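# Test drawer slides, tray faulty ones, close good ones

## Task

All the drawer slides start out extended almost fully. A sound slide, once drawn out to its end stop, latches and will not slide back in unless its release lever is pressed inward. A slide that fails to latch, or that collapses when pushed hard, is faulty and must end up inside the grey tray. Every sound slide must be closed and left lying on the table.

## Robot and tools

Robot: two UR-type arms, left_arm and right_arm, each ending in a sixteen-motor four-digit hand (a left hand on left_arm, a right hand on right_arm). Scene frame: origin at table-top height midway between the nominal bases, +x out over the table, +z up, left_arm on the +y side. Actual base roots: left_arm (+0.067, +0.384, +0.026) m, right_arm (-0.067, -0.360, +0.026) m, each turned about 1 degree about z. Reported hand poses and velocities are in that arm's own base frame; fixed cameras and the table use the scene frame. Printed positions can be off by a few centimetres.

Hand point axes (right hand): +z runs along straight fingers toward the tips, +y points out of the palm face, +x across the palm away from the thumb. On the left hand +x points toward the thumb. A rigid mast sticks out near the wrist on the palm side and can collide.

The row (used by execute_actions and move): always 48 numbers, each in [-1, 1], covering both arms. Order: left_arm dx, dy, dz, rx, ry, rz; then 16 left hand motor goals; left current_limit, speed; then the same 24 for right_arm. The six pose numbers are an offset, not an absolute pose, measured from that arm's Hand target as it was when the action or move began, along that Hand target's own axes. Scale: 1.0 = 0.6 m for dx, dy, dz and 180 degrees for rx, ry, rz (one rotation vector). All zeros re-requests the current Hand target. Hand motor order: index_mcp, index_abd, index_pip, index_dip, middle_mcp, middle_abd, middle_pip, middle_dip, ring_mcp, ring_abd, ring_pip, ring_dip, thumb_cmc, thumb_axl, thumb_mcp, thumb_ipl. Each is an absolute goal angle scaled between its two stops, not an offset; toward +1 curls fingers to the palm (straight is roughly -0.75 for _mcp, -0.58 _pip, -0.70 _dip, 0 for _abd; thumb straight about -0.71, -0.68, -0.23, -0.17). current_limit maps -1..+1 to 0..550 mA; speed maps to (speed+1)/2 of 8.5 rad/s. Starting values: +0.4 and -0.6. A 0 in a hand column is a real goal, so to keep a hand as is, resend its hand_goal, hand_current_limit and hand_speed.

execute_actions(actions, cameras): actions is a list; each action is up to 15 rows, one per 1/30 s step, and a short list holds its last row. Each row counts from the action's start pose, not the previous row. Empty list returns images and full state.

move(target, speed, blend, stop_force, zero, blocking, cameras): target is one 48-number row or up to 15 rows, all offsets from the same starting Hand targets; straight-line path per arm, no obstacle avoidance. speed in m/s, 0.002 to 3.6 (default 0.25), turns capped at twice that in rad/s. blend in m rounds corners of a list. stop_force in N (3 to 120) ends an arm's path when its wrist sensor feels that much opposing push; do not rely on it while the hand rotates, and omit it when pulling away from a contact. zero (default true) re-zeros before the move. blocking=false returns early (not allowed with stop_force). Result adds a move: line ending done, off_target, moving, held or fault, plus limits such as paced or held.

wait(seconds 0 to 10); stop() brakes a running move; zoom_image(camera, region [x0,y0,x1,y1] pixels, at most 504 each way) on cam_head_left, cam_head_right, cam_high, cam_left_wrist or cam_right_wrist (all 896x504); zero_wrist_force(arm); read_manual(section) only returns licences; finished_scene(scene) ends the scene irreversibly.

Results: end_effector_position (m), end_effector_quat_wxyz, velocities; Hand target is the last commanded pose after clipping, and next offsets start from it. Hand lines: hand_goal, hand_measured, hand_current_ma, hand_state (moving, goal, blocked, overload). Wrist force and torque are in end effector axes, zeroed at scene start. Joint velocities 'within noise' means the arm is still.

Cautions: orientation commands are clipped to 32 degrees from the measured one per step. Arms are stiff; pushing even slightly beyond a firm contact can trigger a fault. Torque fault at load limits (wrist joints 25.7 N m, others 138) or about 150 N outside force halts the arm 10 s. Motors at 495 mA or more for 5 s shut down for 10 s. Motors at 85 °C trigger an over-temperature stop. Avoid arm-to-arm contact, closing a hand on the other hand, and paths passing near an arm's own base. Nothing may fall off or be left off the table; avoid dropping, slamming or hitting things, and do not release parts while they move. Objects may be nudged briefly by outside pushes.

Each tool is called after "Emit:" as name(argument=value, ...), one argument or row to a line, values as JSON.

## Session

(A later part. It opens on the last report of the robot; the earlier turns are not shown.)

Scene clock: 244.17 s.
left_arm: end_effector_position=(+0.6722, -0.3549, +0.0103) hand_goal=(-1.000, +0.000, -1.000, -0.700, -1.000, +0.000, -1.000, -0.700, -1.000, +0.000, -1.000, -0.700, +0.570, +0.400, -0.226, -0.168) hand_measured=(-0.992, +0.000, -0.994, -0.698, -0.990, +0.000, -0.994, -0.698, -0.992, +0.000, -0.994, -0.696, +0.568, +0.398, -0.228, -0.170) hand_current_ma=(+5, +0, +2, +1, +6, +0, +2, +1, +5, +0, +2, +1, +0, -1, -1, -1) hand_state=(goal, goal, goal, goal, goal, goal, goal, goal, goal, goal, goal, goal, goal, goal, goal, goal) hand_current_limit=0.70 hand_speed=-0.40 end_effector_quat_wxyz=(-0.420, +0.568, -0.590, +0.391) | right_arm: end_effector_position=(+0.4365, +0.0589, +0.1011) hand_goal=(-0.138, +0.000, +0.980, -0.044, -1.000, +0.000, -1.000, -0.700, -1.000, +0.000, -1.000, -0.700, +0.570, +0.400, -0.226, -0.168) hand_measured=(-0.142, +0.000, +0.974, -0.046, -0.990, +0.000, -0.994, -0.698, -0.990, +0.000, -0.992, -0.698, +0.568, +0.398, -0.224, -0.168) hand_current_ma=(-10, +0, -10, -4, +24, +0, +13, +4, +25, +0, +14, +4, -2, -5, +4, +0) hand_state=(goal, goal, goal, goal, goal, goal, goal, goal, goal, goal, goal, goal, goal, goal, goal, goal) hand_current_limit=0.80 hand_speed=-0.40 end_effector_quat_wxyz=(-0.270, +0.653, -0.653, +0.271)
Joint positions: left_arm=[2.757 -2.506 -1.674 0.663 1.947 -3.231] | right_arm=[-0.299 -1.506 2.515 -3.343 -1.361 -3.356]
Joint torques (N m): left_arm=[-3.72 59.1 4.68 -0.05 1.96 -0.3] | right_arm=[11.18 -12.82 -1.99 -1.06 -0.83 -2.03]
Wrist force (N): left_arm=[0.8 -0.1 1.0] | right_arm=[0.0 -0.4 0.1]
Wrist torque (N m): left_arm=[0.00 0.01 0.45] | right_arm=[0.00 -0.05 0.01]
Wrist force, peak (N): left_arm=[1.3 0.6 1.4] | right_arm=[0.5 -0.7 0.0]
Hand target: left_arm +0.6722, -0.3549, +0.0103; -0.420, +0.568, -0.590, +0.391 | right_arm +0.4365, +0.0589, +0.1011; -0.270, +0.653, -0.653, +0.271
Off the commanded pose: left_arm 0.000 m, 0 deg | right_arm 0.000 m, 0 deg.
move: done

Emit:
move(
  target=[-0.1282,0.0063,0.0023,0,0,0,-1,0,-1,-0.7,-1,0,-1,-0.7,-1,0,-1,-0.7,0.571,0.401,-0.226,-0.168,0.7,-0.4,0,0,0,0,0,0,-0.137,0,0.98,-0.043,-1,0,-1,-0.7,-1,0,-1,-0.7,0.571,0.401,-0.226,-0.168,0.8,-0.4],
  speed=0.045,
  stop_force=12,
)

Emit:
move(
  target=[
    [0.0015,-0.11,-0.04,0,0,0,-1,0,-1,-0.7,-1,0,-1,-0.7,-1,0,-1,-0.7,0.571,0.401,-0.226,-0.168,0.7,-0.4,0,0,0,0,0,0,-0.137,0,0.98,-0.043,-1,0,-1,-0.7,-1,0,-1,-0.7,0.571,0.401,-0.226,-0.168,0.8,-0.4],
    [-0.0236,0.0364,-0.6825,0,0,0,-1,0,-1,-0.7,-1,0,-1,-0.7,-1,0,-1,-0.7,0.571,0.401,-0.226,-0.168,0.7,-0.4,0,0,0,0,0,0,-0.137,0,0.98,-0.043,-1,0,-1,-0.7,-1,0,-1,-0.7,0.571,0.401,-0.226,-0.168,0.8,-0.4],
    [-0.0236,0.0364,-0.6825,-0.3896,0.0144,-0.0101,-1,0,-1,-0.7,-1,0,-1,-0.7,-1,0,-1,-0.7,0.571,0.401,-0.226,-0.168,0.7,-0.4,0,0,0,0,0,0,-0.137,0,0.98,-0.043,-1,0,-1,-0.7,-1,0,-1,-0.7,0.571,0.401,-0.226,-0.168,0.8,-0.4],
  ],
  speed=[0.12, 0.25, 0.5],
  blend=[0.02,0.02,0],
  cameras=["cam_head_right","cam_high","cam_left_wrist"],
)

Emit:
zoom_image(
  camera="cam_head_right",
  region=[420, 140, 560, 280],
)

Emit:
zoom_image(
  camera="cam_high",
  region=[380, 180, 620, 400],
)

Scene clock: 265.53 s.
left_arm: end_effector_position=(+0.6723, -0.2778, +0.0102) hand_goal=(-1.000, +0.000, -1.000, -0.700, -1.000, +0.000, -1.000, -0.700, -1.000, +0.000, -1.000, -0.700, +0.570, +0.400, -0.226, -0.168) hand_measured=(-0.992, +0.000, -0.994, -0.698, -0.990, +0.000, -0.994, -0.698, -0.992, +0.000, -0.994, -0.696, +0.548, +0.398, -0.242, -0.176) hand_current_ma=(+5, +0, +2, +1, +6, +0, +2, +1, +5, +0, +2, +1, -21, -1, -19, -6) hand_state=(goal, goal, goal, goal, goal, goal, goal, goal, goal, goal, goal, goal, blocked, goal, goal, goal) hand_current_limit=0.70 hand_speed=-0.40 end_effector_quat_wxyz=(-0.420, +0.568, -0.590, +0.391) | right_arm: end_effector_position=(+0.4365, +0.0589, +0.1011) hand_goal=(-0.138, +0.000, +0.980, -0.044, -1.000, +0.000, -1.000, -0.700, -1.000, +0.000, -1.000, -0.700, +0.570, +0.400, -0.226, -0.168) hand_measured=(-0.142, +0.000, +0.974, -0.046, -0.990, +0.000, -0.994, -0.698, -0.990, +0.000, -0.992, -0.698, +0.568, +0.398, -0.224, -0.168) hand_current_ma=(-10, +0, -10, -4, +24, +0, +13, +4, +25, +0, +14, +4, -2, -5, +4, +0) hand_state=(goal, goal, goal, goal, goal, goal, goal, goal, goal, goal, goal, goal, goal, goal, goal, goal) hand_current_limit=0.80 hand_speed=-0.40 end_effector_quat_wxyz=(-0.270, +0.653, -0.653, +0.271)
Joint positions: left_arm=[2.889 -2.462 -1.802 0.762 1.824 -3.181] | right_arm=[-0.299 -1.506 2.515 -3.343 -1.361 -3.356]
Joint torques (N m): left_arm=[-5.88 42.52 20.19 -0.11 2.11 -2.04] | right_arm=[12.19 -14.64 -1.45 -1.22 -0.89 -2.22]
Wrist force (N): left_arm=[1.4 -0.2 0.9] | right_arm=[0.3 -0.2 0.1]
Wrist torque (N m): left_arm=[0.00 -0.04 0.35] | right_arm=[0.02 -0.08 0.03]
Wrist force, peak (N): left_arm=[2.4 -0.6 1.0] | right_arm=[0.4 -0.7 0.0]
Hand target: left_arm +0.6723, -0.2778, +0.0102; -0.420, +0.568, -0.590, +0.391 | right_arm +0.4365, +0.0589, +0.1011; -0.270, +0.653, -0.653, +0.271
Off the commanded pose: left_arm 0.000 m, 0 deg | right_arm 0.000 m, 0 deg.
move: done

Scene clock: 269.50 s.
left_arm: end_effector_position=(+0.2800, -0.2693, +0.1302) hand_goal=(-1.000, +0.000, -1.000, -0.700, -1.000, +0.000, -1.000, -0.700, -1.000, +0.000, -1.000, -0.700, +0.570, +0.400, -0.226, -0.168) hand_measured=(-0.992, +0.000, -0.994, -0.698, -0.990, +0.000, -0.994, -0.698, -0.992, +0.000, -0.994, -0.696, +0.568, +0.398, -0.228, -0.170) hand_current_ma=(+5, +0, +2, +1, +6, +0, +2, +1, +5, +0, +2, +1, -1, -1, -1, -1) hand_state=(goal, goal, goal, goal, goal, goal, goal, goal, goal, goal, goal, goal, goal, goal, goal, goal) hand_current_limit=0.70 hand_speed=-0.40 end_effector_quat_wxyz=(+0.001, +0.707, -0.708, -0.001) | right_arm: end_effector_position=(+0.4365, +0.0589, +0.1011) hand_goal=(-0.138, +0.000, +0.980, -0.044, -1.000, +0.000, -1.000, -0.700, -1.000, +0.000, -1.000, -0.700, +0.570, +0.400, -0.226, -0.168) hand_measured=(-0.142, +0.000, +0.974, -0.046, -0.990, +0.000, -0.994, -0.698, -0.990, +0.000, -0.992, -0.698, +0.568, +0.398, -0.224, -0.168) hand_current_ma=(-10, +0, -10, -4, +24, +0, +13, +4, +25, +0, +14, +4, -2, -5, +4, +0) hand_state=(goal, goal, goal, goal, goal, goal, goal, goal, goal, goal, goal, goal, goal, goal, goal, goal) hand_current_limit=0.80 hand_speed=-0.40 end_effector_quat_wxyz=(-0.270, +0.653, -0.653, +0.271)
Joint positions: left_arm=[2.855 -1.574 -2.187 -0.953 1.57 -3.427] | right_arm=[-0.299 -1.506 2.515 -3.343 -1.361 -3.356]
Joint torques (N m): left_arm=[-1.94 13.48 25.61 0.23 -0.01 -1.9] | right_arm=[12.8 -17.25 -2.12 -1.13 -0.76 -2.14]
Wrist force (N): left_arm=[0.0 0.2 0.2] | right_arm=[0.4 -0.5 0.2]
Wrist torque (N m): left_arm=[-0.03 0.05 0.22] | right_arm=[-0.02 -0.10 0.04]
Wrist force, peak (N): left_arm=[1.0 -1.1 2.4] | right_arm=[0.4 -0.7 0.2]
Hand target: left_arm +0.2800, -0.2693, +0.1302; +0.001, +0.707, -0.708, -0.001 | right_arm +0.4365, +0.0589, +0.1011; -0.270, +0.653, -0.653, +0.271
Off the commanded pose: left_arm 0.000 m, 0 deg | right_arm 0.000 m, 0 deg.
move: done
camera_calibration:
cam_left_wrist: T_world_to_cam=[[0.607165, 0.794345, -0.0191467, 0.0190873], [0.550548, -0.403197, 0.730979, -0.405634], [0.572929, -0.454366, -0.682132, -0.0717387], [0, 0, 0, 1]] pos_world=[0.252833, -0.211308, 0.24794]
Images, in order (width x height): cam_head_right 896x504, cam_high 896x504, cam_left_wrist 896x504.

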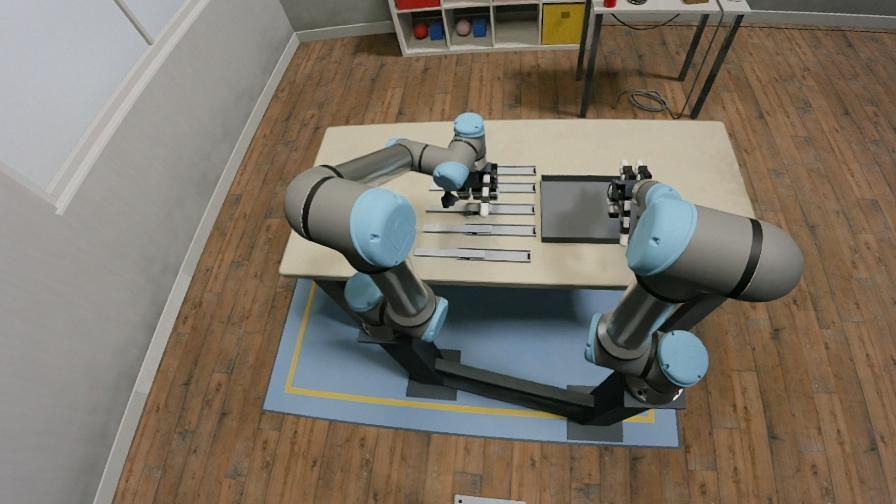

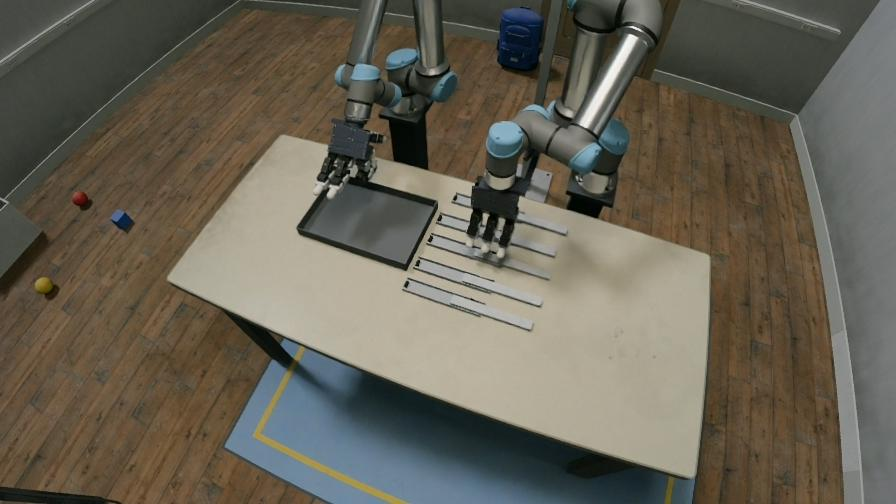

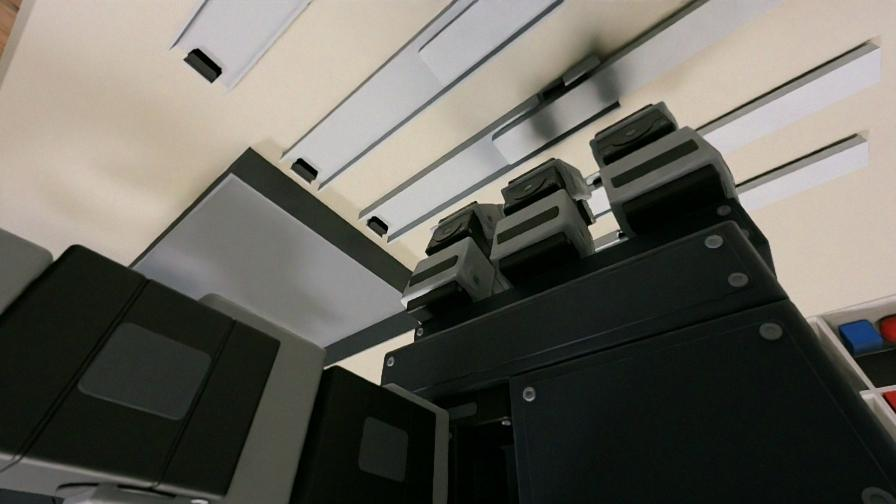

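Scaled by 3.600 from the camera's 896x504 image, which has a finer 1280x720 frame.

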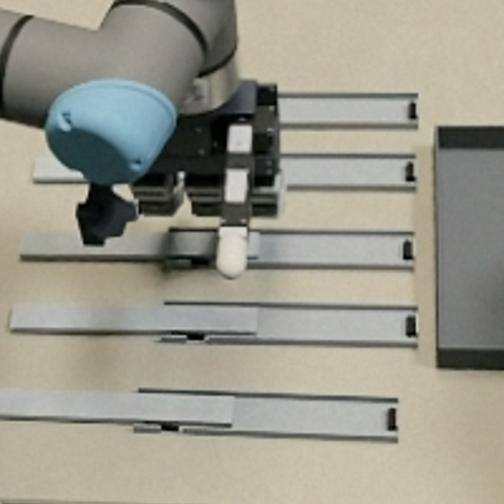

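Scaled by 2.100 from the camera's 896x504 image, which has a finer 1280x720 frame.

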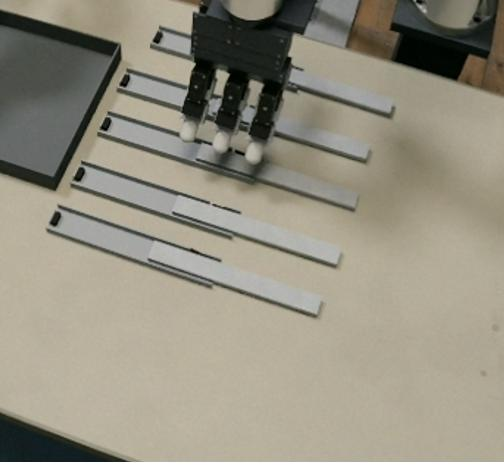

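Emit:
zoom_image(
  camera="cam_head_right",
  region=[404, 215, 544, 270],
)

Scaled by 3.600 from the camera's 896x504 image, which has a finer 1280x720 frame.

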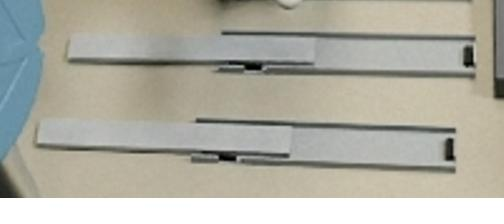

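Emit:
move(
  target=[
    [-0.2488,0.0667,0.017,0,0,0,-1,0,-1,-0.7,-1,0,-1,-0.7,-1,0,-1,-0.7,0.571,0.401,-0.226,-0.168,0.7,-0.4,0,0,0,0,0,0,-0.137,0,0.98,-0.043,-1,0,-1,-0.7,-1,0,-1,-0.7,0.571,0.401,-0.226,-0.168,0.8,-0.4],
    [-0.4655,0.1757,0.0503,0,0,0,-1,0,-1,-0.7,-1,0,-1,-0.7,-1,0,-1,-0.7,0.571,0.401,-0.226,-0.168,0.7,-0.4,-0.354,0.1394,-0.0896,0,0,0,-0.137,0,0.98,-0.043,-1,0,-1,-0.7,-1,0,-1,-0.7,0.571,0.401,-0.226,-0.168,0.8,-0.4],
  ],
  speed=0.2,
  blend=[0.03,0],
)

Emit:
move(
  target=[0,0,0,0,0,0,-0.753,0,0.98,-0.043,0.42,0,0.56,0.45,0.42,0,0.56,0.45,0.571,-0.68,-0.23,-0.17,0.7,-0.4,0,0.1143,0.1143,0,0,0,-0.137,0,0.98,-0.043,-1,0,-1,-0.7,-1,0,-1,-0.7,0.571,0.401,-0.226,-0.168,0.8,-0.4],
  speed=0.1,
  cameras=["cam_head_right"],
)

Emit:
zoom_image(
  camera="cam_head_right",
  region=[380, 140, 620, 300],
)

Scene clock: 324.43 s.
left_arm: end_effector_position=(+0.1748, +0.0100, +0.1001) hand_goal=(-1.000, +0.000, -1.000, -0.700, -1.000, +0.000, -1.000, -0.700, -1.000, +0.000, -1.000, -0.700, +0.570, +0.400, -0.226, -0.168) hand_measured=(-0.992, +0.000, -0.994, -0.698, -0.990, +0.000, -0.994, -0.698, -0.992, +0.000, -0.994, -0.696, +0.568, +0.398, -0.228, -0.170) hand_current_ma=(+5, +0, +2, +1, +6, +0, +2, +1, +5, +0, +2, +1, +0, -1, -1, -1) hand_state=(goal, goal, goal, goal, goal, goal, goal, goal, goal, goal, goal, goal, goal, goal, goal, goal) hand_current_limit=0.70 hand_speed=-0.40 end_effector_quat_wxyz=(+0.001, +0.707, -0.707, -0.001) | right_arm: end_effector_position=(+0.3395, +0.2713, +0.0798) hand_goal=(-0.138, +0.000, +0.980, -0.044, -1.000, +0.000, -1.000, -0.700, -1.000, +0.000, -1.000, -0.700, +0.570, +0.400, -0.226, -0.168) hand_measured=(-0.142, +0.000, +0.974, -0.046, -0.990, +0.000, -0.994, -0.698, -0.990, +0.000, -0.992, -0.698, +0.568, +0.398, -0.224, -0.168) hand_current_ma=(-7, +0, -10, -4, +24, +0, +13, +4, +25, +0, +14, +4, -2, -5, +3, +0) hand_state=(goal, goal, goal, goal, goal, goal, goal, goal, goal, goal, goal, goal, goal, goal, goal, goal) hand_current_limit=0.80 hand_speed=-0.40 end_effector_quat_wxyz=(-0.270, +0.653, -0.653, +0.271)
Joint positions: left_arm=[3.8 -1.055 -2.629 -1.03 1.572 -2.483] | right_arm=[0.411 -1.423 2.515 -3.404 -1.858 -2.843]
Joint torques (N m): left_arm=[8.98 -0.61 26.89 4.96 0.28 2.58] | right_arm=[11.1 -33.18 2.67 -4.9 -1.74 2.49]
Wrist force (N): left_arm=[-0.1 0.3 0.6] | right_arm=[0.0 -0.6 -0.1]
Wrist torque (N m): left_arm=[-0.04 0.07 0.22] | right_arm=[-0.01 -0.04 0.12]
Wrist force, peak (N): left_arm=[2.0 -0.4 0.1] | right_arm=[-1.6 0.2 -0.3]
Hand target: left_arm +0.1748, +0.0101, +0.1001; +0.001, +0.707, -0.708, -0.001 | right_arm +0.3394, +0.2713, +0.0798; -0.270, +0.653, -0.653, +0.271
Off the commanded pose: left_arm 0.000 m, 0 deg | right_arm 0.000 m, 0 deg.
move: done

Scene clock: 325.87 s.
left_arm: end_effector_position=(+0.1748, +0.0101, +0.1001) hand_goal=(-0.754, +0.000, +0.980, -0.044, +0.420, +0.000, +0.560, +0.450, +0.420, +0.000, +0.560, +0.450, +0.570, -0.680, -0.230, -0.170) hand_measured=(-0.754, +0.000, +0.974, -0.048, +0.400, +0.000, +0.556, +0.448, +0.402, +0.000, +0.556, +0.448, +0.568, -0.678, -0.228, -0.170) hand_current_ma=(+0, +0, -3, -1, -18, +0, -1, -1, -16, +0, -1, -1, +0, +1, +1, +0) hand_state=(goal, goal, goal, goal, goal, goal, goal, goal, goal, goal, goal, goal, goal, goal, goal, goal) hand_current_limit=0.70 hand_speed=-0.40 end_effector_quat_wxyz=(+0.001, +0.707, -0.708, -0.001) | right_arm: end_effector_position=(+0.3395, +0.2713, -0.0171) hand_goal=(-0.138, +0.000, +0.980, -0.044, -1.000, +0.000, -1.000, -0.700, -1.000, +0.000, -1.000, -0.700, +0.570, +0.400, -0.226, -0.168) hand_measured=(-0.142, +0.000, +0.974, -0.046, -0.990, +0.000, -0.994, -0.698, -0.990, +0.000, -0.992, -0.698, +0.568, +0.398, -0.224, -0.168) hand_current_ma=(-7, +0, -10, -4, +24, +0, +13, +4, +25, +0, +14, +4, -2, -5, +3, +0) hand_state=(goal, goal, goal, goal, goal, goal, goal, goal, goal, goal, goal, goal, goal, goal, goal, goal) hand_current_limit=0.80 hand_speed=-0.40 end_effector_quat_wxyz=(-0.270, +0.653, -0.653, +0.271)
Joint positions: left_arm=[3.8 -1.055 -2.629 -1.03 1.572 -2.482] | right_arm=[0.411 -1.04 2.539 -3.811 -1.858 -2.843]
Joint torques (N m): left_arm=[8.12 5.85 26.67 2.69 1.93 2.54] | right_arm=[-9.81 -16.79 -2.48 -4.56 1.14 -2.23]
Wrist force (N): left_arm=[0.0 0.0 0.3] | right_arm=[0.1 -0.8 0.1]
Wrist torque (N m): left_arm=[0.14 0.05 0.18] | right_arm=[-0.04 -0.06 0.10]
Wrist force, peak (N): left_arm=[0.1 0.5 0.8] | right_arm=[0.0 -1.6 -1.0]
Hand target: left_arm +0.1748, +0.0101, +0.1001; +0.001, +0.707, -0.708, -0.001 | right_arm +0.3395, +0.2713, -0.0172; -0.270, +0.653, -0.653, +0.271
Off the commanded pose: left_arm 0.000 m, 0 deg | right_arm 0.000 m, 0 deg.
move: done
Images, in order (width x height): cam_head_right 896x504.

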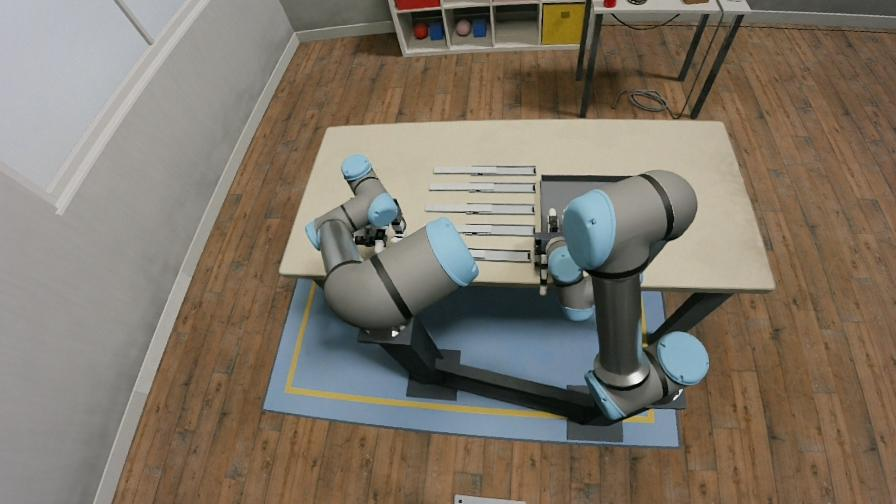

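Scaled by 2.100 from the camera's 896x504 image, which has a finer 1280x720 frame.

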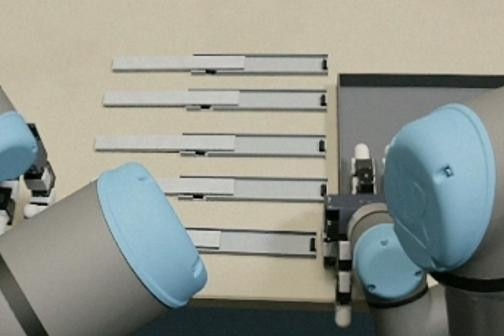

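Emit:
move(
  target=[0,0,0.1177,0,0,0,-0.753,0,0.98,-0.043,0.42,0,0.56,0.45,0.42,0,0.56,0.45,0.571,-0.68,-0.23,-0.17,0.7,-0.4,0,0,0,0,0,0,-0.137,0,0.98,-0.043,-1,0,-1,-0.7,-1,0,-1,-0.7,0.571,0.401,-0.226,-0.168,0.8,-0.4],
  speed=0.1,
)

Emit:
move(
  target=[0.11,0,0,0,0,0,-0.753,0,0.98,-0.043,0.42,0,0.56,0.45,0.42,0,0.56,0.45,0.571,-0.68,-0.23,-0.17,0.7,-0.4,0,0,0,0,0,0,-0.137,0,0.98,-0.043,-1,0,-1,-0.7,-1,0,-1,-0.7,0.571,0.401,-0.226,-0.168,0.8,-0.4],
  speed=0.03,
  stop_force=12,
)

Scene clock: 335.67 s.
left_arm: end_effector_position=(+0.1746, +0.0100, +0.0295) hand_goal=(-0.754, +0.000, +0.980, -0.044, +0.420, +0.000, +0.560, +0.450, +0.420, +0.000, +0.560, +0.450, +0.570, -0.680, -0.230, -0.170) hand_measured=(-0.754, +0.000, +0.974, -0.048, +0.402, +0.000, +0.556, +0.448, +0.402, +0.000, +0.556, +0.448, +0.568, -0.678, -0.228, -0.170) hand_current_ma=(+0, +0, -3, -1, -18, +0, -1, -1, -15, +0, -1, -1, +0, +1, +1, +0) hand_state=(goal, goal, goal, goal, goal, goal, goal, goal, goal, goal, goal, goal, goal, goal, goal, goal) hand_current_limit=0.70 hand_speed=-0.40 end_effector_quat_wxyz=(+0.001, +0.707, -0.708, -0.001) | right_arm: end_effector_position=(+0.3395, +0.2713, -0.0172) hand_goal=(-0.138, +0.000, +0.980, -0.044, -1.000, +0.000, -1.000, -0.700, -1.000, +0.000, -1.000, -0.700, +0.570, +0.400, -0.226, -0.168) hand_measured=(-0.142, +0.000, +0.974, -0.046, -0.990, +0.000, -0.994, -0.698, -0.990, +0.000, -0.992, -0.698, +0.568, +0.398, -0.224, -0.168) hand_current_ma=(-7, +0, -10, -4, +24, +0, +13, +4, +25, +0, +14, +4, -2, -5, +3, +0) hand_state=(goal, goal, goal, goal, goal, goal, goal, goal, goal, goal, goal, goal, goal, goal, goal, goal) hand_current_limit=0.80 hand_speed=-0.40 end_effector_quat_wxyz=(-0.270, +0.653, -0.653, +0.271)
Joint positions: left_arm=[3.8 -1.313 -2.758 -0.643 1.572 -2.482] | right_arm=[0.411 -1.04 2.539 -3.812 -1.858 -2.843]
Joint torques (N m): left_arm=[-6.56 -2.26 14.58 4.41 2.1 -2.11] | right_arm=[-10.29 -16.49 10.47 -4.99 1.44 0.14]
Wrist force (N): left_arm=[0.3 0.2 0.1] | right_arm=[0.2 -0.5 0.1]
Wrist torque (N m): left_arm=[0.17 0.01 0.22] | right_arm=[0.00 -0.06 0.11]
Wrist force, peak (N): left_arm=[0.2 -0.1 1.3] | right_arm=[0.1 -0.9 -0.2]
Hand target: left_arm +0.1746, +0.0100, +0.0295; +0.001, +0.707, -0.708, -0.001 | right_arm +0.3395, +0.2713, -0.0172; -0.270, +0.653, -0.653, +0.271
Off the commanded pose: left_arm 0.000 m, 0 deg | right_arm 0.000 m, 0 deg.
move: done

Scene clock: 337.70 s.
left_arm: end_effector_position=(+0.1746, -0.0220, +0.0295) hand_goal=(-0.754, +0.000, +0.980, -0.044, +0.420, +0.000, +0.560, +0.450, +0.420, +0.000, +0.560, +0.450, +0.570, -0.680, -0.230, -0.170) hand_measured=(-0.756, +0.040, +0.980, -0.048, +0.402, +0.000, +0.556, +0.448, +0.402, +0.000, +0.556, +0.448, +0.568, -0.678, -0.228, -0.170) hand_current_ma=(-1, +43, +0, -1, -18, +0, -1, -1, -15, +0, -1, -1, +0, +1, +1, +0) hand_state=(goal, blocked, goal, goal, goal, goal, goal, goal, goal, goal, goal, goal, goal, goal, goal, goal) hand_current_limit=0.70 hand_speed=-0.40 end_effector_quat_wxyz=(+0.001, +0.707, -0.708, -0.001) | right_arm: end_effector_position=(+0.3395, +0.2713, -0.0172) hand_goal=(-0.138, +0.000, +0.980, -0.044, -1.000, +0.000, -1.000, -0.700, -1.000, +0.000, -1.000, -0.700, +0.570, +0.400, -0.226, -0.168) hand_measured=(-0.134, +0.026, +0.974, -0.046, -0.990, +0.000, -0.994, -0.698, -0.990, +0.000, -0.992, -0.698, +0.568, +0.398, -0.224, -0.168) hand_current_ma=(+9, +62, -10, -4, +24, +0, +13, +4, +25, +0, +14, +4, -2, -5, +3, +0) hand_state=(goal, blocked, goal, goal, goal, goal, goal, goal, goal, goal, goal, goal, goal, goal, goal, goal) hand_current_limit=0.80 hand_speed=-0.40 end_effector_quat_wxyz=(-0.270, +0.653, -0.653, +0.271)
Joint positions: left_arm=[3.683 -1.303 -2.763 -0.648 1.571 -2.599] | right_arm=[0.411 -1.04 2.539 -3.812 -1.858 -2.843]
Joint torques (N m): left_arm=[-6.65 -3.78 5.58 -0.43 -1.42 -2.14] | right_arm=[0.65 -17.06 4.84 0.23 1.95 1.29]
Wrist force (N): left_arm=[-4.3 0.0 0.7] | right_arm=[5.1 -4.8 -4.8]
Wrist torque (N m): left_arm=[0.14 -0.19 -0.16] | right_arm=[0.20 -0.25 0.26]
Wrist force, peak (N): left_arm=[-13.1 -0.7 -4.3] | right_arm=[11.5 -7.4 -6.7]
Hand target: left_arm +0.1746, -0.0220, +0.0295; +0.001, +0.707, -0.708, -0.001 (not the last commanded pose) | right_arm +0.3395, +0.2713, -0.0172; -0.270, +0.653, -0.653, +0.271
Off the commanded pose: left_arm 0.034 m, 0 deg | right_arm 0.000 m, 0 deg.
move: contact (left_arm)

Emit:
move(
  target=[0.03,0,0,0,0,0,-0.753,0,0.98,-0.043,0.42,0,0.56,0.45,0.42,0,0.56,0.45,0.571,-0.68,-0.23,-0.17,0.7,-0.4,0,0,0,0,0,0,-0.137,0,0.98,-0.043,-1,0,-1,-0.7,-1,0,-1,-0.7,0.571,0.401,-0.226,-0.168,0.8,-0.4],
  speed=0.013,
  stop_force=28,
  zero=false,
)

Emit:
move(
  target=[0.03,0,0,0,0,0,-0.753,0,0.98,-0.043,0.42,0,0.56,0.45,0.42,0,0.56,0.45,0.571,-0.68,-0.23,-0.17,0.7,-0.4,0,0,0,0,0,0,-0.137,0,0.98,-0.043,-1,0,-1,-0.7,-1,0,-1,-0.7,0.571,0.401,-0.226,-0.168,0.8,-0.4],
  speed=0.013,
  stop_force=43,
  zero=false,
)

Scene clock: 347.00 s.
left_arm: end_effector_position=(+0.1745, -0.0267, +0.0295) hand_goal=(-0.754, +0.000, +0.980, -0.044, +0.420, +0.000, +0.560, +0.450, +0.420, +0.000, +0.560, +0.450, +0.570, -0.680, -0.230, -0.170) hand_measured=(-0.756, +0.112, +0.984, -0.048, +0.402, +0.000, +0.556, +0.448, +0.402, +0.000, +0.556, +0.448, +0.568, -0.678, -0.228, -0.170) hand_current_ma=(+0, +229, +2, -1, -18, +0, -1, -1, -15, +0, -1, -1, +0, +1, +1, +0) hand_state=(goal, blocked, goal, goal, goal, goal, goal, goal, goal, goal, goal, goal, goal, goal, goal, goal) hand_current_limit=0.70 hand_speed=-0.40 end_effector_quat_wxyz=(+0.001, +0.707, -0.708, -0.001) | right_arm: end_effector_position=(+0.3395, +0.2713, -0.0172) hand_goal=(-0.138, +0.000, +0.980, -0.044, -1.000, +0.000, -1.000, -0.700, -1.000, +0.000, -1.000, -0.700, +0.570, +0.400, -0.226, -0.168) hand_measured=(-0.126, +0.060, +0.972, -0.046, -0.990, +0.000, -0.994, -0.698, -0.990, +0.000, -0.992, -0.698, +0.568, +0.398, -0.224, -0.168) hand_current_ma=(+30, +168, -15, -4, +24, +0, +13, +4, +25, +0, +14, +4, -2, -5, +3, +0) hand_state=(goal, blocked, goal, goal, goal, goal, goal, goal, goal, goal, goal, goal, goal, goal, goal, goal) hand_current_limit=0.80 hand_speed=-0.40 end_effector_quat_wxyz=(-0.270, +0.653, -0.653, +0.271)
Joint positions: left_arm=[3.665 -1.303 -2.763 -0.648 1.571 -2.617] | right_arm=[0.411 -1.04 2.539 -3.812 -1.858 -2.843]
Joint torques (N m): left_arm=[-9.05 -1.36 5.95 -0.57 -4.23 -1.94] | right_arm=[13.74 -21.4 -17.25 0.75 5.98 1.81]
Wrist force (N): left_arm=[-19.2 -1.2 -8.4] | right_arm=[21.2 -16.9 -14.8]
Wrist torque (N m): left_arm=[0.77 -0.52 -1.26] | right_arm=[0.52 -0.50 0.88]
Wrist force, peak (N): left_arm=[-28.1 -1.8 -11.2] | right_arm=[21.1 -16.9 -15.0]
Hand target: left_arm +0.1745, -0.0267, +0.0295; +0.001, +0.707, -0.708, -0.001 (not the last commanded pose) | right_arm +0.3395, +0.2713, -0.0172; -0.270, +0.653, -0.653, +0.271
Off the commanded pose: left_arm 0.013 m, 0 deg | right_arm 0.000 m, 0 deg.
move: contact (left_arm)

Scene clock: 348.13 s.
left_arm: end_effector_position=(+0.1746, -0.0311, +0.0295) hand_goal=(-0.754, +0.000, +0.980, -0.044, +0.420, +0.000, +0.560, +0.450, +0.420, +0.000, +0.560, +0.450, +0.570, -0.680, -0.230, -0.170) hand_measured=(-0.750, +0.186, +0.990, -0.048, +0.402, +0.000, +0.556, +0.448, +0.402, +0.000, +0.556, +0.448, +0.568, -0.678, -0.228, -0.170) hand_current_ma=(+2, +467, +6, -1, -18, +0, -1, -1, -15, +0, -1, -1, +0, +1, +1, +0) hand_state=(goal, blocked, goal, goal, goal, goal, goal, goal, goal, goal, goal, goal, goal, goal, goal, goal) hand_current_limit=0.70 hand_speed=-0.40 end_effector_quat_wxyz=(+0.001, +0.707, -0.708, -0.001) | right_arm: end_effector_position=(+0.3395, +0.2713, -0.0172) hand_goal=(-0.138, +0.000, +0.980, -0.044, -1.000, +0.000, -1.000, -0.700, -1.000, +0.000, -1.000, -0.700, +0.570, +0.400, -0.226, -0.168) hand_measured=(-0.116, +0.098, +0.968, -0.046, -0.990, +0.000, -0.994, -0.698, -0.990, +0.000, -0.992, -0.698, +0.568, +0.398, -0.224, -0.168) hand_current_ma=(+59, +311, -27, -4, +24, +0, +13, +4, +25, +0, +14, +4, -2, -5, +3, +0) hand_state=(blocked, blocked, goal, goal, goal, goal, goal, goal, goal, goal, goal, goal, goal, goal, goal, goal) hand_current_limit=0.80 hand_speed=-0.40 end_effector_quat_wxyz=(-0.270, +0.653, -0.653, +0.271)
Joint positions: left_arm=[3.647 -1.304 -2.763 -0.648 1.571 -2.635] | right_arm=[0.411 -1.04 2.539 -3.812 -1.858 -2.843]
Joint torques (N m): left_arm=[-13.09 4.15 -4.3 -3.81 -6.57 -2.21] | right_arm=[14.45 -22.37 -13.12 0.44 6.31 1.86]
Wrist force (N): left_arm=[-32.5 -2.6 -17.3] | right_arm=[31.2 -26.9 -23.0]
Wrist torque (N m): left_arm=[1.36 -0.81 -2.15] | right_arm=[0.79 -0.74 1.23]
Wrist force, peak (N): left_arm=[-43.4 -3.4 -20.2] | right_arm=[31.7 -26.8 -23.2]
Hand target: left_arm +0.1746, -0.0311, +0.0295; +0.001, +0.707, -0.708, -0.001 (not the last commanded pose) | right_arm +0.3395, +0.2713, -0.0172; -0.270, +0.653, -0.653, +0.271
Off the commanded pose: left_arm 0.014 m, 0 deg | right_arm 0.000 m, 0 deg.
move: contact (left_arm)

Emit:
move(
  target=[-0.0133,0,0,0,0,0,-0.753,0,0.98,-0.043,0.42,0,0.56,0.45,0.42,0,0.56,0.45,0.571,-0.68,-0.23,-0.17,0.7,-0.4,0.0167,-0.1614,-0.1614,0,0,0,-1,0,-1,-0.7,-1,0,-1,-0.7,-1,0,-1,-0.7,0.571,0.401,-0.226,-0.168,0.8,-0.4],
  speed=0.15,
  cameras=["cam_head_right"],
)

Emit:
zoom_image(
  camera="cam_head_right",
  region=[420, 150, 560, 290],
)

Scene clock: 372.53 s.
left_arm: end_effector_position=(+0.1746, -0.0231, +0.0295) hand_goal=(-0.754, +0.000, +0.980, -0.044, +0.420, +0.000, +0.560, +0.450, +0.420, +0.000, +0.560, +0.450, +0.570, -0.680, -0.230, -0.170) hand_measured=(-0.752, +0.004, +0.980, -0.048, +0.402, +0.000, +0.556, +0.448, +0.402, +0.000, +0.556, +0.448, +0.568, -0.678, -0.228, -0.170) hand_current_ma=(+0, +1, +0, -1, -18, +0, -1, -1, -15, +0, -1, -1, +0, +1, +1, +0) hand_state=(goal, goal, goal, goal, goal, goal, goal, goal, goal, goal, goal, goal, goal, goal, goal, goal) hand_current_limit=0.70 hand_speed=-0.40 end_effector_quat_wxyz=(+0.001, +0.707, -0.707, -0.001) | right_arm: end_effector_position=(+0.3395, +0.2613, +0.1198) hand_goal=(-1.000, +0.000, -1.000, -0.700, -1.000, +0.000, -1.000, -0.700, -1.000, +0.000, -1.000, -0.700, +0.570, +0.400, -0.226, -0.168) hand_measured=(-0.982, +0.002, -0.992, -0.696, -0.990, +0.000, -0.994, -0.698, -0.990, +0.000, -0.992, -0.698, +0.568, +0.398, -0.224, -0.168) hand_current_ma=(+52, +2, +16, +5, +24, +0, +13, +4, +26, +0, +14, +4, -2, -5, +3, +0) hand_state=(goal, goal, goal, goal, goal, goal, goal, goal, goal, goal, goal, goal, goal, goal, goal, goal) hand_current_limit=0.80 hand_speed=-0.40 end_effector_quat_wxyz=(-0.271, +0.653, -0.653, +0.271) end_effector_velocity=(-0.001, +0.000, -0.001) end_effector_angular_velocity=(-0.002, +0.004, +0.001)
Joint positions: left_arm=[3.678 -1.303 -2.763 -0.648 1.571 -2.604] | right_arm=[0.382 -1.571 2.496 -3.244 -1.838 -2.865]
Joint velocities: left_arm=[within noise] | right_arm=[0.002 -0.002 0.001 0.005 -0.001 0]
Joint torques (N m): left_arm=[-6.68 11.11 7.96 4.77 1.66 -2.15] | right_arm=[10.81 -32.19 -1.21 -0.43 -2.02 2.38]
Wrist force (N): left_arm=[0.2 0.5 0.7] | right_arm=[0.2 -0.7 -0.1]
Wrist torque (N m): left_arm=[0.16 0.02 0.12] | right_arm=[-0.09 -0.06 0.12]
Wrist force, peak (N): left_arm=[-33.2 -2.8 -17.7] | right_arm=[31.4 -27.1 -23.4]
Hand target: left_arm +0.1746, -0.0231, +0.0295; +0.001, +0.707, -0.708, -0.001 | right_arm +0.3394, +0.2613, +0.1198; -0.270, +0.653, -0.653, +0.271
Off the commanded pose: left_arm 0.000 m, 0 deg | right_arm 0.000 m, 0 deg.
move: done
Images, in order (width x height): cam_head_right 896x504.

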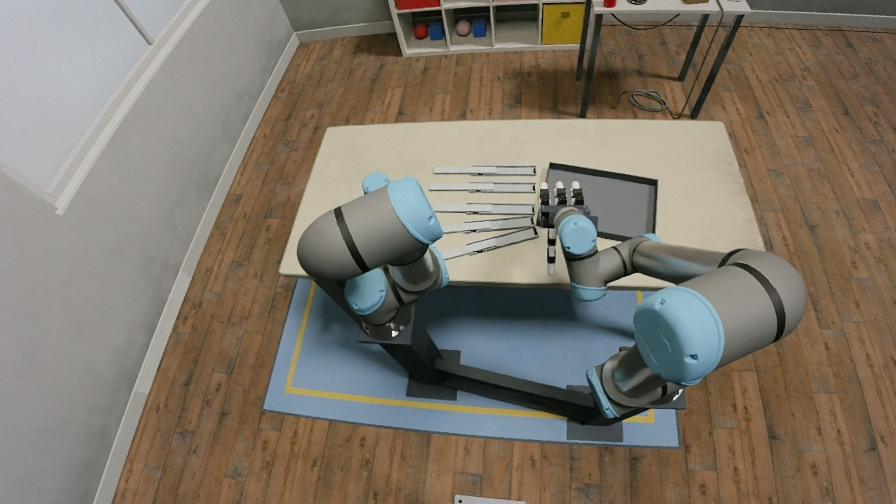

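Scaled by 3.600 from the camera's 896x504 image, which has a finer 1280x720 frame.

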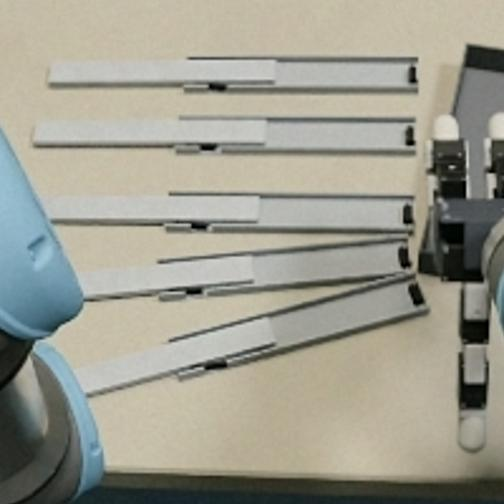

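Emit:
move(
  target=[-0.0333,0,-0.0833,0,0,0,-0.753,0,0.98,-0.043,0.42,0,0.56,0.45,0.42,0,0.56,0.45,0.571,-0.68,-0.23,-0.17,0.7,-0.4,-0.1937,-0.2585,0.2585,0.1389,0.009,-0.0142,-1,0,-1,-0.7,-1,0,-1,-0.7,-1,0,-1,-0.7,0.571,0.401,-0.226,-0.168,0.8,-0.4],
  speed=0.25,
)

Emit:
move(
  target=[0,0,0,0,0,0,-0.753,0,0.98,-0.043,0.42,0,0.56,0.45,0.42,0,0.56,0.45,0.571,-0.68,-0.23,-0.17,0.7,-0.4,-0.0079,0.1408,0.0512,0,0,0,-1,0,-1,-0.7,-1,0,-1,-0.7,-1,0,-1,-0.7,0.571,0.401,-0.226,-0.168,0.8,-0.4],
  speed=0.12,
  cameras=["cam_right_wrist", "cam_head_right"],
)

Emit:
zoom_image(
  camera="cam_head_right",
  region=[420, 150, 560, 290],
)

Scene clock: 422.40 s.
left_arm: end_effector_position=(+0.1747, -0.0031, +0.0795) hand_goal=(-0.754, +0.000, +0.980, -0.044, +0.420, +0.000, +0.560, +0.450, +0.420, +0.000, +0.560, +0.450, +0.570, -0.680, -0.230, -0.170) hand_measured=(-0.752, +0.004, +0.980, -0.048, +0.402, +0.000, +0.556, +0.448, +0.402, +0.000, +0.556, +0.448, +0.568, -0.678, -0.228, -0.170) hand_current_ma=(+0, +1, +0, -1, -18, +0, -1, -1, -15, +0, -1, -1, +0, +1, +1, +0) hand_state=(goal, goal, goal, goal, goal, goal, goal, goal, goal, goal, goal, goal, goal, goal, goal, goal) hand_current_limit=0.70 hand_speed=-0.40 end_effector_quat_wxyz=(+0.001, +0.707, -0.707, -0.001) | right_arm: end_effector_position=(+0.5587, +0.3775, +0.1197) hand_goal=(-1.000, +0.000, -1.000, -0.700, -1.000, +0.000, -1.000, -0.700, -1.000, +0.000, -1.000, -0.700, +0.570, +0.400, -0.226, -0.168) hand_measured=(-0.982, +0.002, -0.992, -0.696, -0.990, +0.000, -0.994, -0.698, -0.990, +0.000, -0.992, -0.698, +0.568, +0.398, -0.224, -0.168) hand_current_ma=(+52, +2, +16, +5, +24, +0, +13, +4, +26, +0, +14, +4, -2, -5, +3, +0) hand_state=(goal, goal, goal, goal, goal, goal, goal, goal, goal, goal, goal, goal, goal, goal, goal, goal) hand_current_limit=0.80 hand_speed=-0.40 end_effector_quat_wxyz=(-0.390, +0.590, -0.568, +0.421)
Joint positions: left_arm=[3.753 -1.106 -2.673 -0.936 1.572 -2.529] | right_arm=[0.514 -0.963 1.935 -3.715 -2.069 -2.999]
Joint torques (N m): left_arm=[-6.46 -1.53 10.27 2.7 -1.7 -2.02] | right_arm=[-10.82 -29.2 -27.08 -3.99 -0.42 0.11]
Wrist force (N): left_arm=[0.2 0.3 0.2] | right_arm=[0.0 -0.3 0.3]
Wrist torque (N m): left_arm=[0.18 0.01 0.18] | right_arm=[-0.06 0.03 0.04]
Wrist force, peak (N): left_arm=[0.6 -0.1 0.9] | right_arm=[-1.4 -0.6 1.6]
Hand target: left_arm +0.1747, -0.0031, +0.0795; +0.001, +0.707, -0.708, -0.001 | right_arm +0.5588, +0.3775, +0.1198; -0.390, +0.590, -0.568, +0.421
Off the commanded pose: left_arm 0.000 m, 0 deg | right_arm 0.000 m, 0 deg.
move: done

Scene clock: 423.57 s.
left_arm: end_effector_position=(+0.1747, -0.0031, +0.0795) hand_goal=(-0.754, +0.000, +0.980, -0.044, +0.420, +0.000, +0.560, +0.450, +0.420, +0.000, +0.560, +0.450, +0.570, -0.680, -0.230, -0.170) hand_measured=(-0.752, +0.004, +0.980, -0.048, +0.402, +0.000, +0.556, +0.448, +0.402, +0.000, +0.556, +0.448, +0.568, -0.678, -0.228, -0.170) hand_current_ma=(+0, +1, +0, -1, -18, +0, -1, -1, -15, +0, -1, -1, +0, +1, +1, +0) hand_state=(goal, goal, goal, goal, goal, goal, goal, goal, goal, goal, goal, goal, goal, goal, goal, goal) hand_current_limit=0.70 hand_speed=-0.40 end_effector_quat_wxyz=(+0.001, +0.707, -0.708, -0.001) | right_arm: end_effector_position=(+0.5589, +0.3775, +0.0299) hand_goal=(-1.000, +0.000, -1.000, -0.700, -1.000, +0.000, -1.000, -0.700, -1.000, +0.000, -1.000, -0.700, +0.570, +0.400, -0.226, -0.168) hand_measured=(-0.982, +0.002, -0.992, -0.696, -0.990, +0.000, -0.994, -0.698, -0.990, +0.000, -0.992, -0.698, +0.568, +0.398, -0.224, -0.168) hand_current_ma=(+52, +2, +14, +5, +24, +0, +13, +4, +26, +0, +14, +4, -2, -5, +3, +0) hand_state=(goal, goal, goal, goal, goal, goal, goal, goal, goal, goal, goal, goal, goal, goal, goal, goal) hand_current_limit=0.80 hand_speed=-0.40 end_effector_quat_wxyz=(-0.390, +0.590, -0.568, +0.421)
Joint positions: left_arm=[3.753 -1.106 -2.673 -0.936 1.572 -2.529] | right_arm=[0.514 -0.764 1.923 -3.901 -2.069 -2.999]
Joint torques (N m): left_arm=[-6.7 3.29 10.63 0.77 -1.65 -1.9] | right_arm=[-7.19 -37.65 5.25 -2.12 -0.56 -2.2]
Wrist force (N): left_arm=[-0.1 0.1 0.4] | right_arm=[-0.3 -0.2 0.2]
Wrist torque (N m): left_arm=[0.13 0.05 0.16] | right_arm=[-0.05 0.05 0.02]
Wrist force, peak (N): left_arm=[0.2 0.2 0.8] | right_arm=[0.2 -1.8 -0.3]
Hand target: left_arm +0.1747, -0.0031, +0.0795; +0.001, +0.707, -0.708, -0.001 | right_arm +0.5588, +0.3774, +0.0298; -0.390, +0.590, -0.568, +0.421
Off the commanded pose: left_arm 0.000 m, 0 deg | right_arm 0.000 m, 0 deg.
move: done
camera_calibration:
cam_right_wrist: T_world_to_cam=[[-0.216152, 0.715777, -0.664034, -0.0970392], [-0.511956, 0.496027, 0.701326, 0.0308679], [0.831372, 0.491549, 0.259229, -0.531839], [0, 0, 0, 1]] pos_world=[0.436984, 0.315572, 0.0517823]
Images, in order (width x height): cam_head_right 896x504, cam_right_wrist 896x504.

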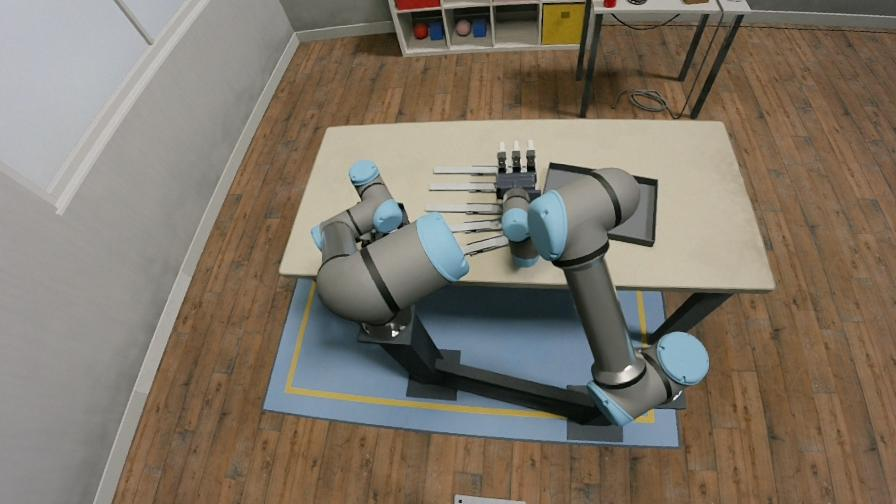

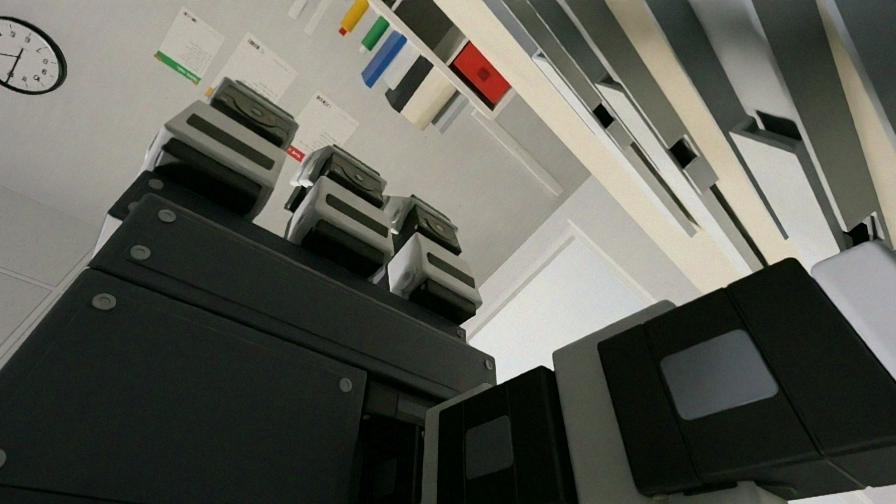

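Scaled by 3.600 from the camera's 896x504 image, which has a finer 1280x720 frame.

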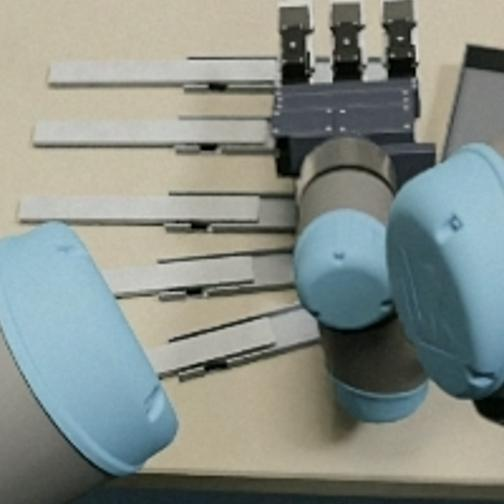

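Emit:
move(
  target=[0,0,0,0,0,0,-0.753,0,0.98,-0.043,0.42,0,0.56,0.45,0.42,0,0.56,0.45,0.571,-0.68,-0.23,-0.17,0.7,-0.4,-0.0017,0.031,0.0113,0,0,0,-1,0,-1,-0.7,-1,0,-1,-0.7,-1,0,-1,-0.7,0.571,0.401,-0.226,-0.168,0.8,-0.4],
  speed=0.03,
  stop_force=3,
)

Scene clock: 430.87 s.
left_arm: end_effector_position=(+0.1747, -0.0031, +0.0795) hand_goal=(-0.754, +0.000, +0.980, -0.044, +0.420, +0.000, +0.560, +0.450, +0.420, +0.000, +0.560, +0.450, +0.570, -0.680, -0.230, -0.170) hand_measured=(-0.752, +0.004, +0.980, -0.048, +0.402, +0.000, +0.556, +0.448, +0.402, +0.000, +0.556, +0.448, +0.568, -0.678, -0.228, -0.170) hand_current_ma=(+0, +1, +0, -1, -18, +0, -1, -1, -15, +0, -1, -1, +0, +1, +1, +0) hand_state=(goal, goal, goal, goal, goal, goal, goal, goal, goal, goal, goal, goal, goal, goal, goal, goal) hand_current_limit=0.70 hand_speed=-0.40 end_effector_quat_wxyz=(+0.001, +0.707, -0.708, -0.001) | right_arm: end_effector_position=(+0.5588, +0.3774, +0.0177) hand_goal=(-1.000, +0.000, -1.000, -0.700, -1.000, +0.000, -1.000, -0.700, -1.000, +0.000, -1.000, -0.700, +0.570, +0.400, -0.226, -0.168) hand_measured=(-0.982, +0.002, -0.992, -0.696, -0.990, +0.000, -0.994, -0.698, -0.990, +0.000, -0.992, -0.698, +0.570, +0.398, -0.226, -0.168) hand_current_ma=(+51, +2, +14, +5, +25, +0, +12, +4, +26, +0, +14, +4, -1, -4, +1, +0) hand_state=(goal, goal, goal, goal, goal, goal, goal, goal, goal, goal, goal, goal, goal, goal, goal, goal) hand_current_limit=0.80 hand_speed=-0.40 end_effector_quat_wxyz=(-0.390, +0.590, -0.568, +0.421)
Joint positions: left_arm=[3.753 -1.105 -2.673 -0.936 1.572 -2.529] | right_arm=[0.514 -0.736 1.918 -3.924 -2.069 -2.999]
Joint torques (N m): left_arm=[-7.26 6.83 10.48 0.88 -1.83 -1.57] | right_arm=[6.71 -35.59 5.14 -4.53 -0.26 -2.04]
Wrist force (N): left_arm=[0.2 0.4 0.5] | right_arm=[-0.1 -2.9 0.0]
Wrist torque (N m): left_arm=[0.15 0.02 0.19] | right_arm=[-0.30 0.04 0.06]
Wrist force, peak (N): left_arm=[0.4 0.0 0.9] | right_arm=[-0.5 -16.5 -1.8]
Hand target: left_arm +0.1747, -0.0031, +0.0795; +0.001, +0.707, -0.708, -0.001 | right_arm +0.5588, +0.3774, +0.0177; -0.390, +0.590, -0.568, +0.421 (not the last commanded pose)
Off the commanded pose: left_arm 0.000 m, 0 deg | right_arm 0.008 m, 0 deg.
move: contact (right_arm)

Emit:
move(
  target=[
    [0,0,0,0,0,0,-0.753,0,0.98,-0.043,0.42,0,0.56,0.45,0.42,0,0.56,0.45,0.571,-0.68,-0.23,-0.17,0.7,-0.4,0.001,-0.0188,-0.0068,0,0,0,-1,0,-1,-0.7,-1,0,-1,-0.7,-1,0,-1,-0.7,0.571,0.401,-0.226,-0.168,0.8,-0.4],
    [0,0,0,0,0,0,-0.753,0,0.98,-0.043,0.42,0,0.56,0.45,0.42,0,0.56,0.45,0.571,-0.68,-0.23,-0.17,0.7,-0.4,-0.0489,-0.0178,-0.0171,0,0,0,-1,0,-1,-0.7,-1,0,-1,-0.7,-1,0,-1,-0.7,0.571,0.401,-0.226,-0.168,0.8,-0.4],
  ],
  speed=0.06,
)

Emit:
move(
  target=[0,0,0,0,0,0,-0.753,0,0.98,-0.043,0.42,0,0.56,0.45,0.42,0,0.56,0.45,0.571,-0.68,-0.23,-0.17,0.7,-0.4,-0.0017,0.031,0.0113,0,0,0,-1,0,-1,-0.7,-1,0,-1,-0.7,-1,0,-1,-0.7,0.571,0.401,-0.226,-0.168,0.8,-0.4],
  speed=0.02,
  stop_force=3,
)

Scene clock: 450.13 s.
left_arm: end_effector_position=(+0.1747, -0.0031, +0.0795) hand_goal=(-0.754, +0.000, +0.980, -0.044, +0.420, +0.000, +0.560, +0.450, +0.420, +0.000, +0.560, +0.450, +0.570, -0.680, -0.230, -0.170) hand_measured=(-0.752, +0.004, +0.980, -0.048, +0.402, +0.000, +0.556, +0.448, +0.402, +0.000, +0.556, +0.448, +0.568, -0.678, -0.228, -0.170) hand_current_ma=(+0, +1, +0, -1, -18, +0, -1, -1, -15, +0, -1, -1, +0, +1, +1, +0) hand_state=(goal, goal, goal, goal, goal, goal, goal, goal, goal, goal, goal, goal, goal, goal, goal, goal) hand_current_limit=0.70 hand_speed=-0.40 end_effector_quat_wxyz=(+0.001, +0.707, -0.708, -0.001) | right_arm: end_effector_position=(+0.5528, +0.4076, +0.0295) hand_goal=(-1.000, +0.000, -1.000, -0.700, -1.000, +0.000, -1.000, -0.700, -1.000, +0.000, -1.000, -0.700, +0.570, +0.400, -0.226, -0.168) hand_measured=(-0.982, +0.002, -0.992, -0.696, -0.990, +0.000, -0.994, -0.698, -0.990, +0.000, -0.992, -0.698, +0.570, +0.398, -0.226, -0.168) hand_current_ma=(+51, +2, +14, +5, +25, +0, +12, +4, +26, +0, +14, +4, -1, -4, +1, +0) hand_state=(goal, goal, goal, goal, goal, goal, goal, goal, goal, goal, goal, goal, goal, goal, goal, goal) hand_current_limit=0.80 hand_speed=-0.40 end_effector_quat_wxyz=(-0.390, +0.590, -0.568, +0.421) end_effector_velocity=(-0.001, -0.001, -0.001) end_effector_angular_velocity=(-0.002, +0.001, +0.003)
Joint positions: left_arm=[3.753 -1.105 -2.673 -0.936 1.572 -2.529] | right_arm=[0.571 -0.747 1.873 -3.855 -2.121 -2.973]
Joint velocities: left_arm=[within noise] | right_arm=[-0.001 -0.001 0.005 -0.004 0.003 -0.003]
Joint torques (N m): left_arm=[-6.82 7.55 10.49 0.92 -1.46 -1.27] | right_arm=[-11.48 -60.77 4.66 -4.17 1.3 -2.52]
Wrist force (N): left_arm=[0.1 0.2 0.2] | right_arm=[-0.1 -0.2 0.1]
Wrist torque (N m): left_arm=[0.17 0.03 0.19] | right_arm=[-0.04 0.03 0.05]
Wrist force, peak (N): left_arm=[0.4 0.2 0.8] | right_arm=[-0.2 -3.2 0.0]
Hand target: left_arm +0.1747, -0.0031, +0.0795; +0.001, +0.707, -0.708, -0.001 | right_arm +0.5528, +0.4074, +0.0296; -0.390, +0.590, -0.568, +0.421
Off the commanded pose: left_arm 0.000 m, 0 deg | right_arm 0.000 m, 0 deg.
move: done

Scene clock: 451.77 s.
left_arm: end_effector_position=(+0.1747, -0.0031, +0.0795) hand_goal=(-0.754, +0.000, +0.980, -0.044, +0.420, +0.000, +0.560, +0.450, +0.420, +0.000, +0.560, +0.450, +0.570, -0.680, -0.230, -0.170) hand_measured=(-0.752, +0.004, +0.980, -0.048, +0.402, +0.000, +0.556, +0.448, +0.402, +0.000, +0.556, +0.448, +0.568, -0.678, -0.228, -0.170) hand_current_ma=(+0, +1, +0, -1, -18, +0, -1, -1, -15, +0, -1, -1, +0, +1, +1, +0) hand_state=(goal, goal, goal, goal, goal, goal, goal, goal, goal, goal, goal, goal, goal, goal, goal, goal) hand_current_limit=0.70 hand_speed=-0.40 end_effector_quat_wxyz=(+0.001, +0.707, -0.708, -0.001) | right_arm: end_effector_position=(+0.5528, +0.4074, +0.0162) hand_goal=(-1.000, +0.000, -1.000, -0.700, -1.000, +0.000, -1.000, -0.700, -1.000, +0.000, -1.000, -0.700, +0.570, +0.400, -0.226, -0.168) hand_measured=(-0.982, +0.002, -0.992, -0.696, -0.990, +0.000, -0.994, -0.698, -0.990, +0.000, -0.992, -0.698, +0.568, +0.398, -0.226, -0.168) hand_current_ma=(+51, +2, +14, +5, +25, +0, +12, +4, +26, +0, +14, +4, -3, -4, +0, +0) hand_state=(goal, goal, goal, goal, goal, goal, goal, goal, goal, goal, goal, goal, goal, goal, goal, goal) hand_current_limit=0.80 hand_speed=-0.40 end_effector_quat_wxyz=(-0.390, +0.590, -0.568, +0.421)
Joint positions: left_arm=[3.753 -1.105 -2.673 -0.936 1.572 -2.529] | right_arm=[0.57 -0.718 1.867 -3.879 -2.121 -2.974]
Joint torques (N m): left_arm=[-6.97 7.61 9.68 0.77 -1.69 -1] | right_arm=[-8.04 -61.34 4.37 -3.06 -0.21 -2.16]
Wrist force (N): left_arm=[-0.1 0.2 0.5] | right_arm=[-0.3 -0.4 0.3]
Wrist torque (N m): left_arm=[0.13 0.06 0.17] | right_arm=[-0.08 0.07 0.03]
Wrist force, peak (N): left_arm=[0.1 0.0 0.8] | right_arm=[-0.6 -6.3 0.7]
Hand target: left_arm +0.1747, -0.0031, +0.0795; +0.001, +0.707, -0.708, -0.001 | right_arm +0.5528, +0.4074, +0.0162; -0.390, +0.590, -0.568, +0.421 (not the last commanded pose)
Off the commanded pose: left_arm 0.000 m, 0 deg | right_arm 0.006 m, 0 deg.
move: contact (right_arm)


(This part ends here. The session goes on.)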